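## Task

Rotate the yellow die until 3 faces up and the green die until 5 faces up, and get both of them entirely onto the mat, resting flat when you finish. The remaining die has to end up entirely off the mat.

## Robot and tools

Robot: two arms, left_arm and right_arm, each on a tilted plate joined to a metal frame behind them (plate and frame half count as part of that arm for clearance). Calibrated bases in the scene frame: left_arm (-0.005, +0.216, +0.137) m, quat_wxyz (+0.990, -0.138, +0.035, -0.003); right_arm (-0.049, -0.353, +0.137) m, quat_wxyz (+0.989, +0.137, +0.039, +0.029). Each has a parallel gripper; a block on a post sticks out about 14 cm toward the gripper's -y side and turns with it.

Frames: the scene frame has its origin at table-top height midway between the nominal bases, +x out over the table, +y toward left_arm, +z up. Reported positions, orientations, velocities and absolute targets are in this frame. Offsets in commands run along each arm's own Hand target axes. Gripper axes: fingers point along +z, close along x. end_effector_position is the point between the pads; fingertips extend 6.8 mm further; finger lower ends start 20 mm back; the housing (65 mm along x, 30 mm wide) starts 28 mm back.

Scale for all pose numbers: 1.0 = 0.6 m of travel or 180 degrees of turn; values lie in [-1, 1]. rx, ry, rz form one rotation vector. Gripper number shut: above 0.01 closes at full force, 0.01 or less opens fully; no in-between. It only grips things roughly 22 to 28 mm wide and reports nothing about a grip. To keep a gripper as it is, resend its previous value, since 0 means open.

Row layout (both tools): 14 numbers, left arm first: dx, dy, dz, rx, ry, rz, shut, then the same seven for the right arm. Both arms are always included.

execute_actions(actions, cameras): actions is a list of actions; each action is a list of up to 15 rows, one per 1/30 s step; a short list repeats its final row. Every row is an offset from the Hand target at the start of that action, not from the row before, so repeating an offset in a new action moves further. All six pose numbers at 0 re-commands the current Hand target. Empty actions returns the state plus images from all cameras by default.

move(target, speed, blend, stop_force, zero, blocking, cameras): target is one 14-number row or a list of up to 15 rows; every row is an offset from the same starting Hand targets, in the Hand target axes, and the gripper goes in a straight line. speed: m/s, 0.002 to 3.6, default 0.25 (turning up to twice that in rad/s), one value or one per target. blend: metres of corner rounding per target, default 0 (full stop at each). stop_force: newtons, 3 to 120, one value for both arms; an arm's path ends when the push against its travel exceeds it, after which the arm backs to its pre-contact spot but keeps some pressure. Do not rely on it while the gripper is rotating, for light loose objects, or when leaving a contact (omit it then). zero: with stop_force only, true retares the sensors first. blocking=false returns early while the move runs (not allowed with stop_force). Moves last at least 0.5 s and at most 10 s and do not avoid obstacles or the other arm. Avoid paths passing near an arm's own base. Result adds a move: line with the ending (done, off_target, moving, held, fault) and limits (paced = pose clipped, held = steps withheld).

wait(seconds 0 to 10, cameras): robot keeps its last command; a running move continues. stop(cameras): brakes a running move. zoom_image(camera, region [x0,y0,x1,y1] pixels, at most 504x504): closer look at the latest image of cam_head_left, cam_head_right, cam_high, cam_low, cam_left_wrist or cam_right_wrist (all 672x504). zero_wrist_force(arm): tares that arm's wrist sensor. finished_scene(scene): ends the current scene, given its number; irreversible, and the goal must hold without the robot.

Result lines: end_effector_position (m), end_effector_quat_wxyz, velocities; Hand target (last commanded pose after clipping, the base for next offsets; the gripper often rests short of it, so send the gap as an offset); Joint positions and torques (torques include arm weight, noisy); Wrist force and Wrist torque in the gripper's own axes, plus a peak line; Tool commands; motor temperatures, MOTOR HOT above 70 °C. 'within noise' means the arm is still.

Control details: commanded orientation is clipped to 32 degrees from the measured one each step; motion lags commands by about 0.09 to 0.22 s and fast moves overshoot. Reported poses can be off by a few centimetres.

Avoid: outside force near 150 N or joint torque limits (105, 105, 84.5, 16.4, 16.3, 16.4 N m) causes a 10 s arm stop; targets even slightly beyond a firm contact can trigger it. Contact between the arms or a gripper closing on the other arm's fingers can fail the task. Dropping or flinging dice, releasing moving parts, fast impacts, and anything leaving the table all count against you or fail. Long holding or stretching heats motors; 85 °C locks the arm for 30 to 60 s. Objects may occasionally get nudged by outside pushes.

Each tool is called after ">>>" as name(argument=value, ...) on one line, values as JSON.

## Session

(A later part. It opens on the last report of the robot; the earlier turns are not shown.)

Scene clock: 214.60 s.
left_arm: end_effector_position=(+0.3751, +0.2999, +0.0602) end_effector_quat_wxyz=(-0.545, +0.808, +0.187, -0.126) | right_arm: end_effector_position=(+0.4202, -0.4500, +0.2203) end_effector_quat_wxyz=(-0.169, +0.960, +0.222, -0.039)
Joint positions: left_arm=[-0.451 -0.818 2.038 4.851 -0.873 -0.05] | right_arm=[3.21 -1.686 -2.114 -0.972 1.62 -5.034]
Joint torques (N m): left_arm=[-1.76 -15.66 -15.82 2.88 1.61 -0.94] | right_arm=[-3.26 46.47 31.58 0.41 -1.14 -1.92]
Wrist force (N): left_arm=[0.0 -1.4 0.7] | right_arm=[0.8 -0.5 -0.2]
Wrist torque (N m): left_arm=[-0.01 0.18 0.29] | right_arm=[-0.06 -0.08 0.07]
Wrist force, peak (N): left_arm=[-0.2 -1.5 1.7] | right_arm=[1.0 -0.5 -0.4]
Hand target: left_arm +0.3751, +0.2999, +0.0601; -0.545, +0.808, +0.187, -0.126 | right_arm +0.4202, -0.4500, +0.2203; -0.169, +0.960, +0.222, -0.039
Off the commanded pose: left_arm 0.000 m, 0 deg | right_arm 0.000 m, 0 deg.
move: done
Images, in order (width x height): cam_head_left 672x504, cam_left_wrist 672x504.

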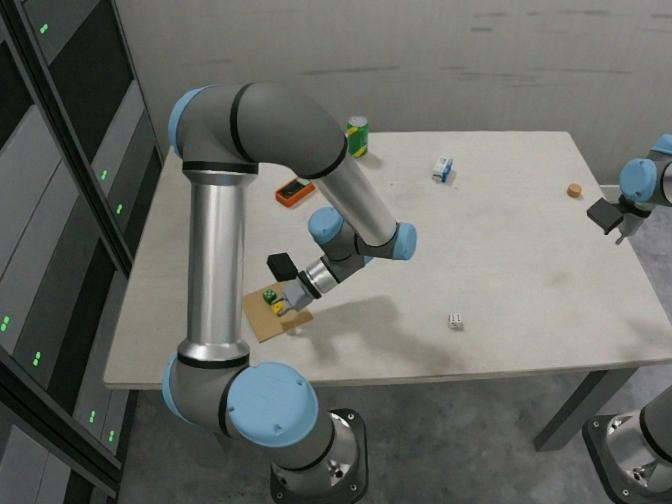

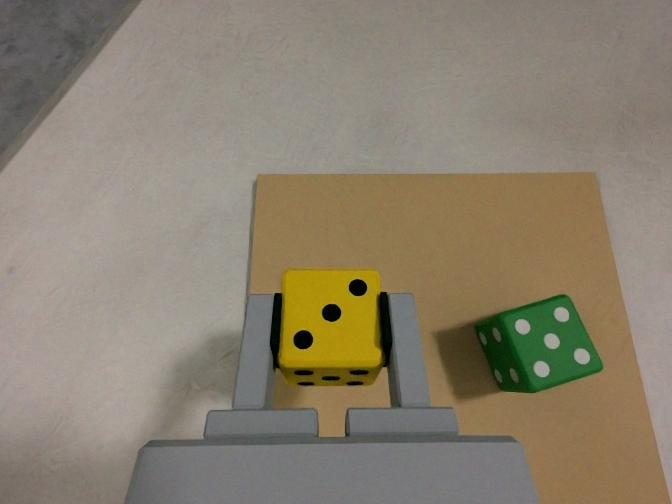

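>>> move(target=[[0, 0.0371, 0.0149, 0, 0, 0, 1, 0, 0, 0, 0, 0, 0, 0], [0, 0.0665, 0.0267, 0, 0, 0, 1, 0, 0, 0, 0, 0, 0, 0]], speed=[0.06, 0.02], stop_force=4, cameras=["cam_left_wrist"])

Scene clock: 218.63 s.
left_arm: end_effector_position=(+0.3751, +0.2998, +0.0300) end_effector_quat_wxyz=(-0.545, +0.808, +0.187, -0.126) | right_arm: end_effector_position=(+0.4202, -0.4500, +0.2203) end_effector_quat_wxyz=(-0.169, +0.960, +0.222, -0.039)
Joint positions: left_arm=[-0.433 -0.746 2.023 4.791 -0.855 -0.045] | right_arm=[3.21 -1.686 -2.114 -0.972 1.62 -5.034]
Joint torques (N m): left_arm=[-21.13 -55.08 4.64 1.66 -0.86 -0.66] | right_arm=[-3.32 45.84 31.15 0.33 -1.33 -1.94]
Wrist force (N): left_arm=[-0.1 -1.8 0.5] | right_arm=[0.6 -0.3 -0.1]
Wrist torque (N m): left_arm=[-0.04 0.18 0.29] | right_arm=[-0.04 -0.06 0.06]
Wrist force, peak (N): left_arm=[0.1 -14.8 -12.2] | right_arm=[1.2 -0.1 0.0]
Hand target: left_arm +0.3751, +0.2998, +0.0300; -0.545, +0.808, +0.187, -0.126 (not the last commanded pose) | right_arm +0.4202, -0.4500, +0.2203; -0.169, +0.960, +0.222, -0.039
Off the commanded pose: left_arm 0.013 m, 0 deg | right_arm 0.000 m, 0 deg.
move: contact (left_arm); path passed 1 of 2 targets
Images, in order (width x height): cam_left_wrist 672x504.

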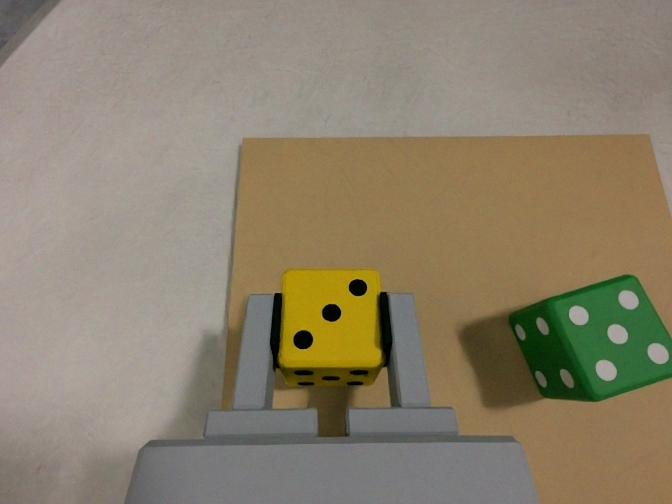

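>>> execute_actions(actions=[[[0, 0, 0, 0, 0, 0, 0, 0, 0, 0, 0, 0, 0, 0]]], cameras=["cam_left_wrist"])

Scene clock: 219.90 s.
left_arm: end_effector_position=(+0.3751, +0.2998, +0.0300) end_effector_quat_wxyz=(-0.545, +0.808, +0.187, -0.126) | right_arm: end_effector_position=(+0.4202, -0.4500, +0.2203) end_effector_quat_wxyz=(-0.169, +0.960, +0.222, -0.039)
Joint positions: left_arm=[-0.433 -0.746 2.023 4.791 -0.855 -0.045] | right_arm=[3.21 -1.686 -2.114 -0.972 1.62 -5.034]
Joint torques (N m): left_arm=[-22.47 -55.41 2.82 1.7 -1.13 -0.74] | right_arm=[-2.99 47.64 32.35 0.5 -1.39 -1.83]
Wrist force (N): left_arm=[0.2 -1.5 0.6] | right_arm=[0.9 -0.1 -0.3]
Wrist torque (N m): left_arm=[0.00 0.16 0.29] | right_arm=[-0.01 -0.09 0.07]
Wrist force, peak (N): left_arm=[-0.1 -1.9 0.5] | right_arm=[1.0 -0.4 0.2]
Hand target: left_arm +0.3751, +0.2998, +0.0300; -0.545, +0.808, +0.187, -0.126 | right_arm +0.4202, -0.4500, +0.2203; -0.169, +0.960, +0.222, -0.039
Off the commanded pose: left_arm 0.000 m, 0 deg | right_arm 0.000 m, 0 deg.
Images, in order (width x height): cam_left_wrist 672x504.

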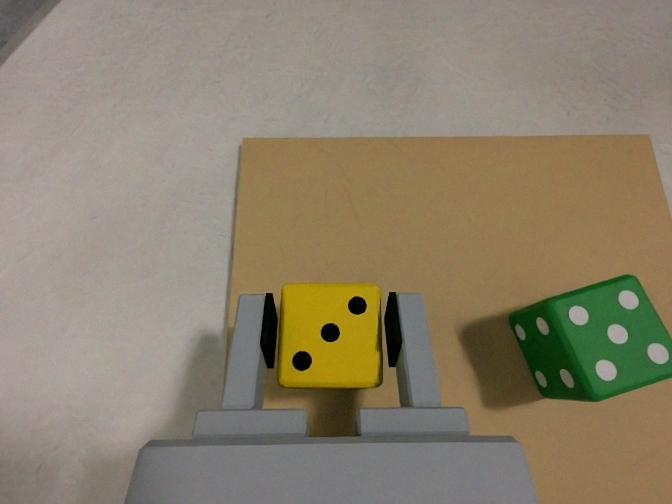

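>>> move(target=[0, -0.1237, -0.0497, 0, 0, 0, 0, 0, 0, 0, 0, 0, 0, 0], speed=0.1, cameras=["cam_left_wrist", "cam_head_left", "cam_head_right"])

>>> zoom_image(camera="cam_left_wrist", region=[200, 150, 600, 450])

Scene clock: 221.83 s.
left_arm: end_effector_position=(+0.3750, +0.3000, +0.1099) end_effector_quat_wxyz=(-0.545, +0.808, +0.187, -0.126) | right_arm: end_effector_position=(+0.4202, -0.4500, +0.2203) end_effector_quat_wxyz=(-0.169, +0.960, +0.222, -0.039)
Joint positions: left_arm=[-0.482 -0.935 2.051 4.961 -0.903 -0.058] | right_arm=[3.21 -1.686 -2.114 -0.972 1.62 -5.034]
Joint torques (N m): left_arm=[-20.77 -52.01 1.13 2.82 -1.27 -1.05] | right_arm=[-3.87 47.77 31.55 0.44 -1.21 -1.84]
Wrist force (N): left_arm=[-0.2 -1.5 0.8] | right_arm=[1.0 -0.2 -0.1]
Wrist torque (N m): left_arm=[-0.01 0.20 0.29] | right_arm=[-0.03 -0.09 0.07]
Wrist force, peak (N): left_arm=[0.3 -2.1 0.6] | right_arm=[1.0 -0.5 0.0]
Hand target: left_arm +0.3750, +0.3000, +0.1100; -0.545, +0.808, +0.187, -0.126 | right_arm +0.4202, -0.4500, +0.2203; -0.169, +0.960, +0.222, -0.039
Off the commanded pose: left_arm 0.000 m, 0 deg | right_arm 0.000 m, 0 deg.
move: done
Images, in order (width x height): cam_head_left 672x504, cam_head_right 672x504, cam_left_wrist 672x504.

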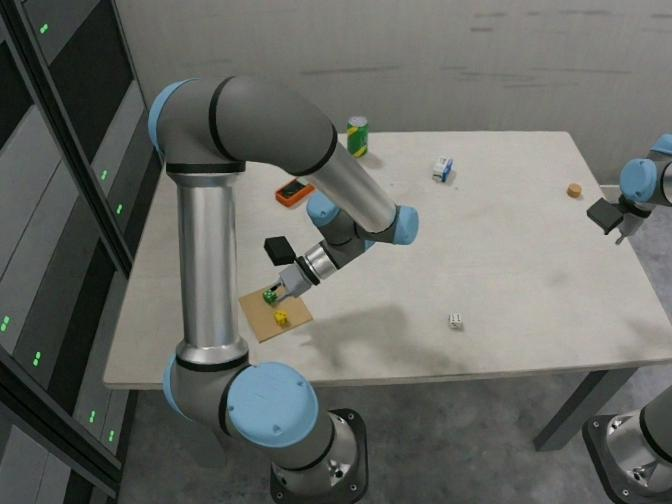

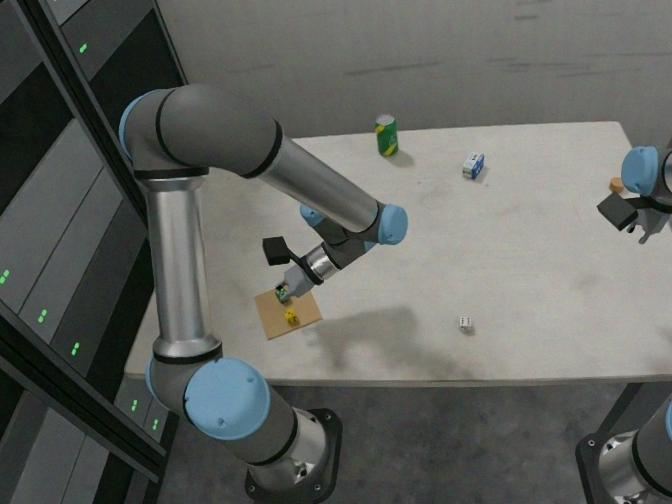

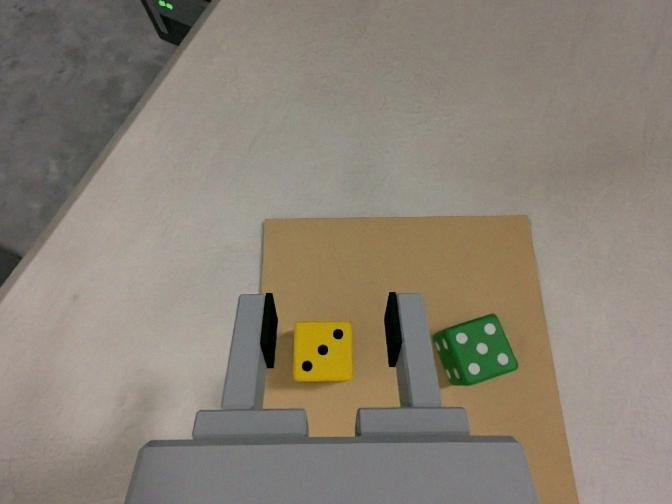

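Scaled by 1.260 from the camera's 672x504 image, which has a finer 960x720 frame.

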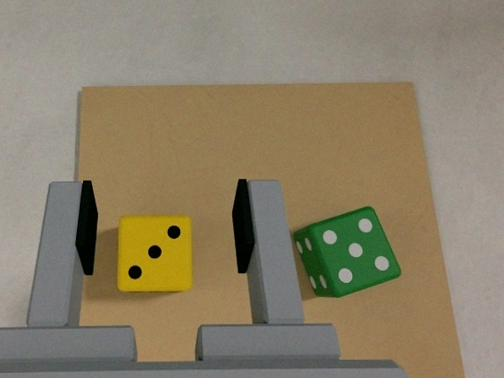

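>>> finished_scene(scene=1)

The scene is finished: the task was done.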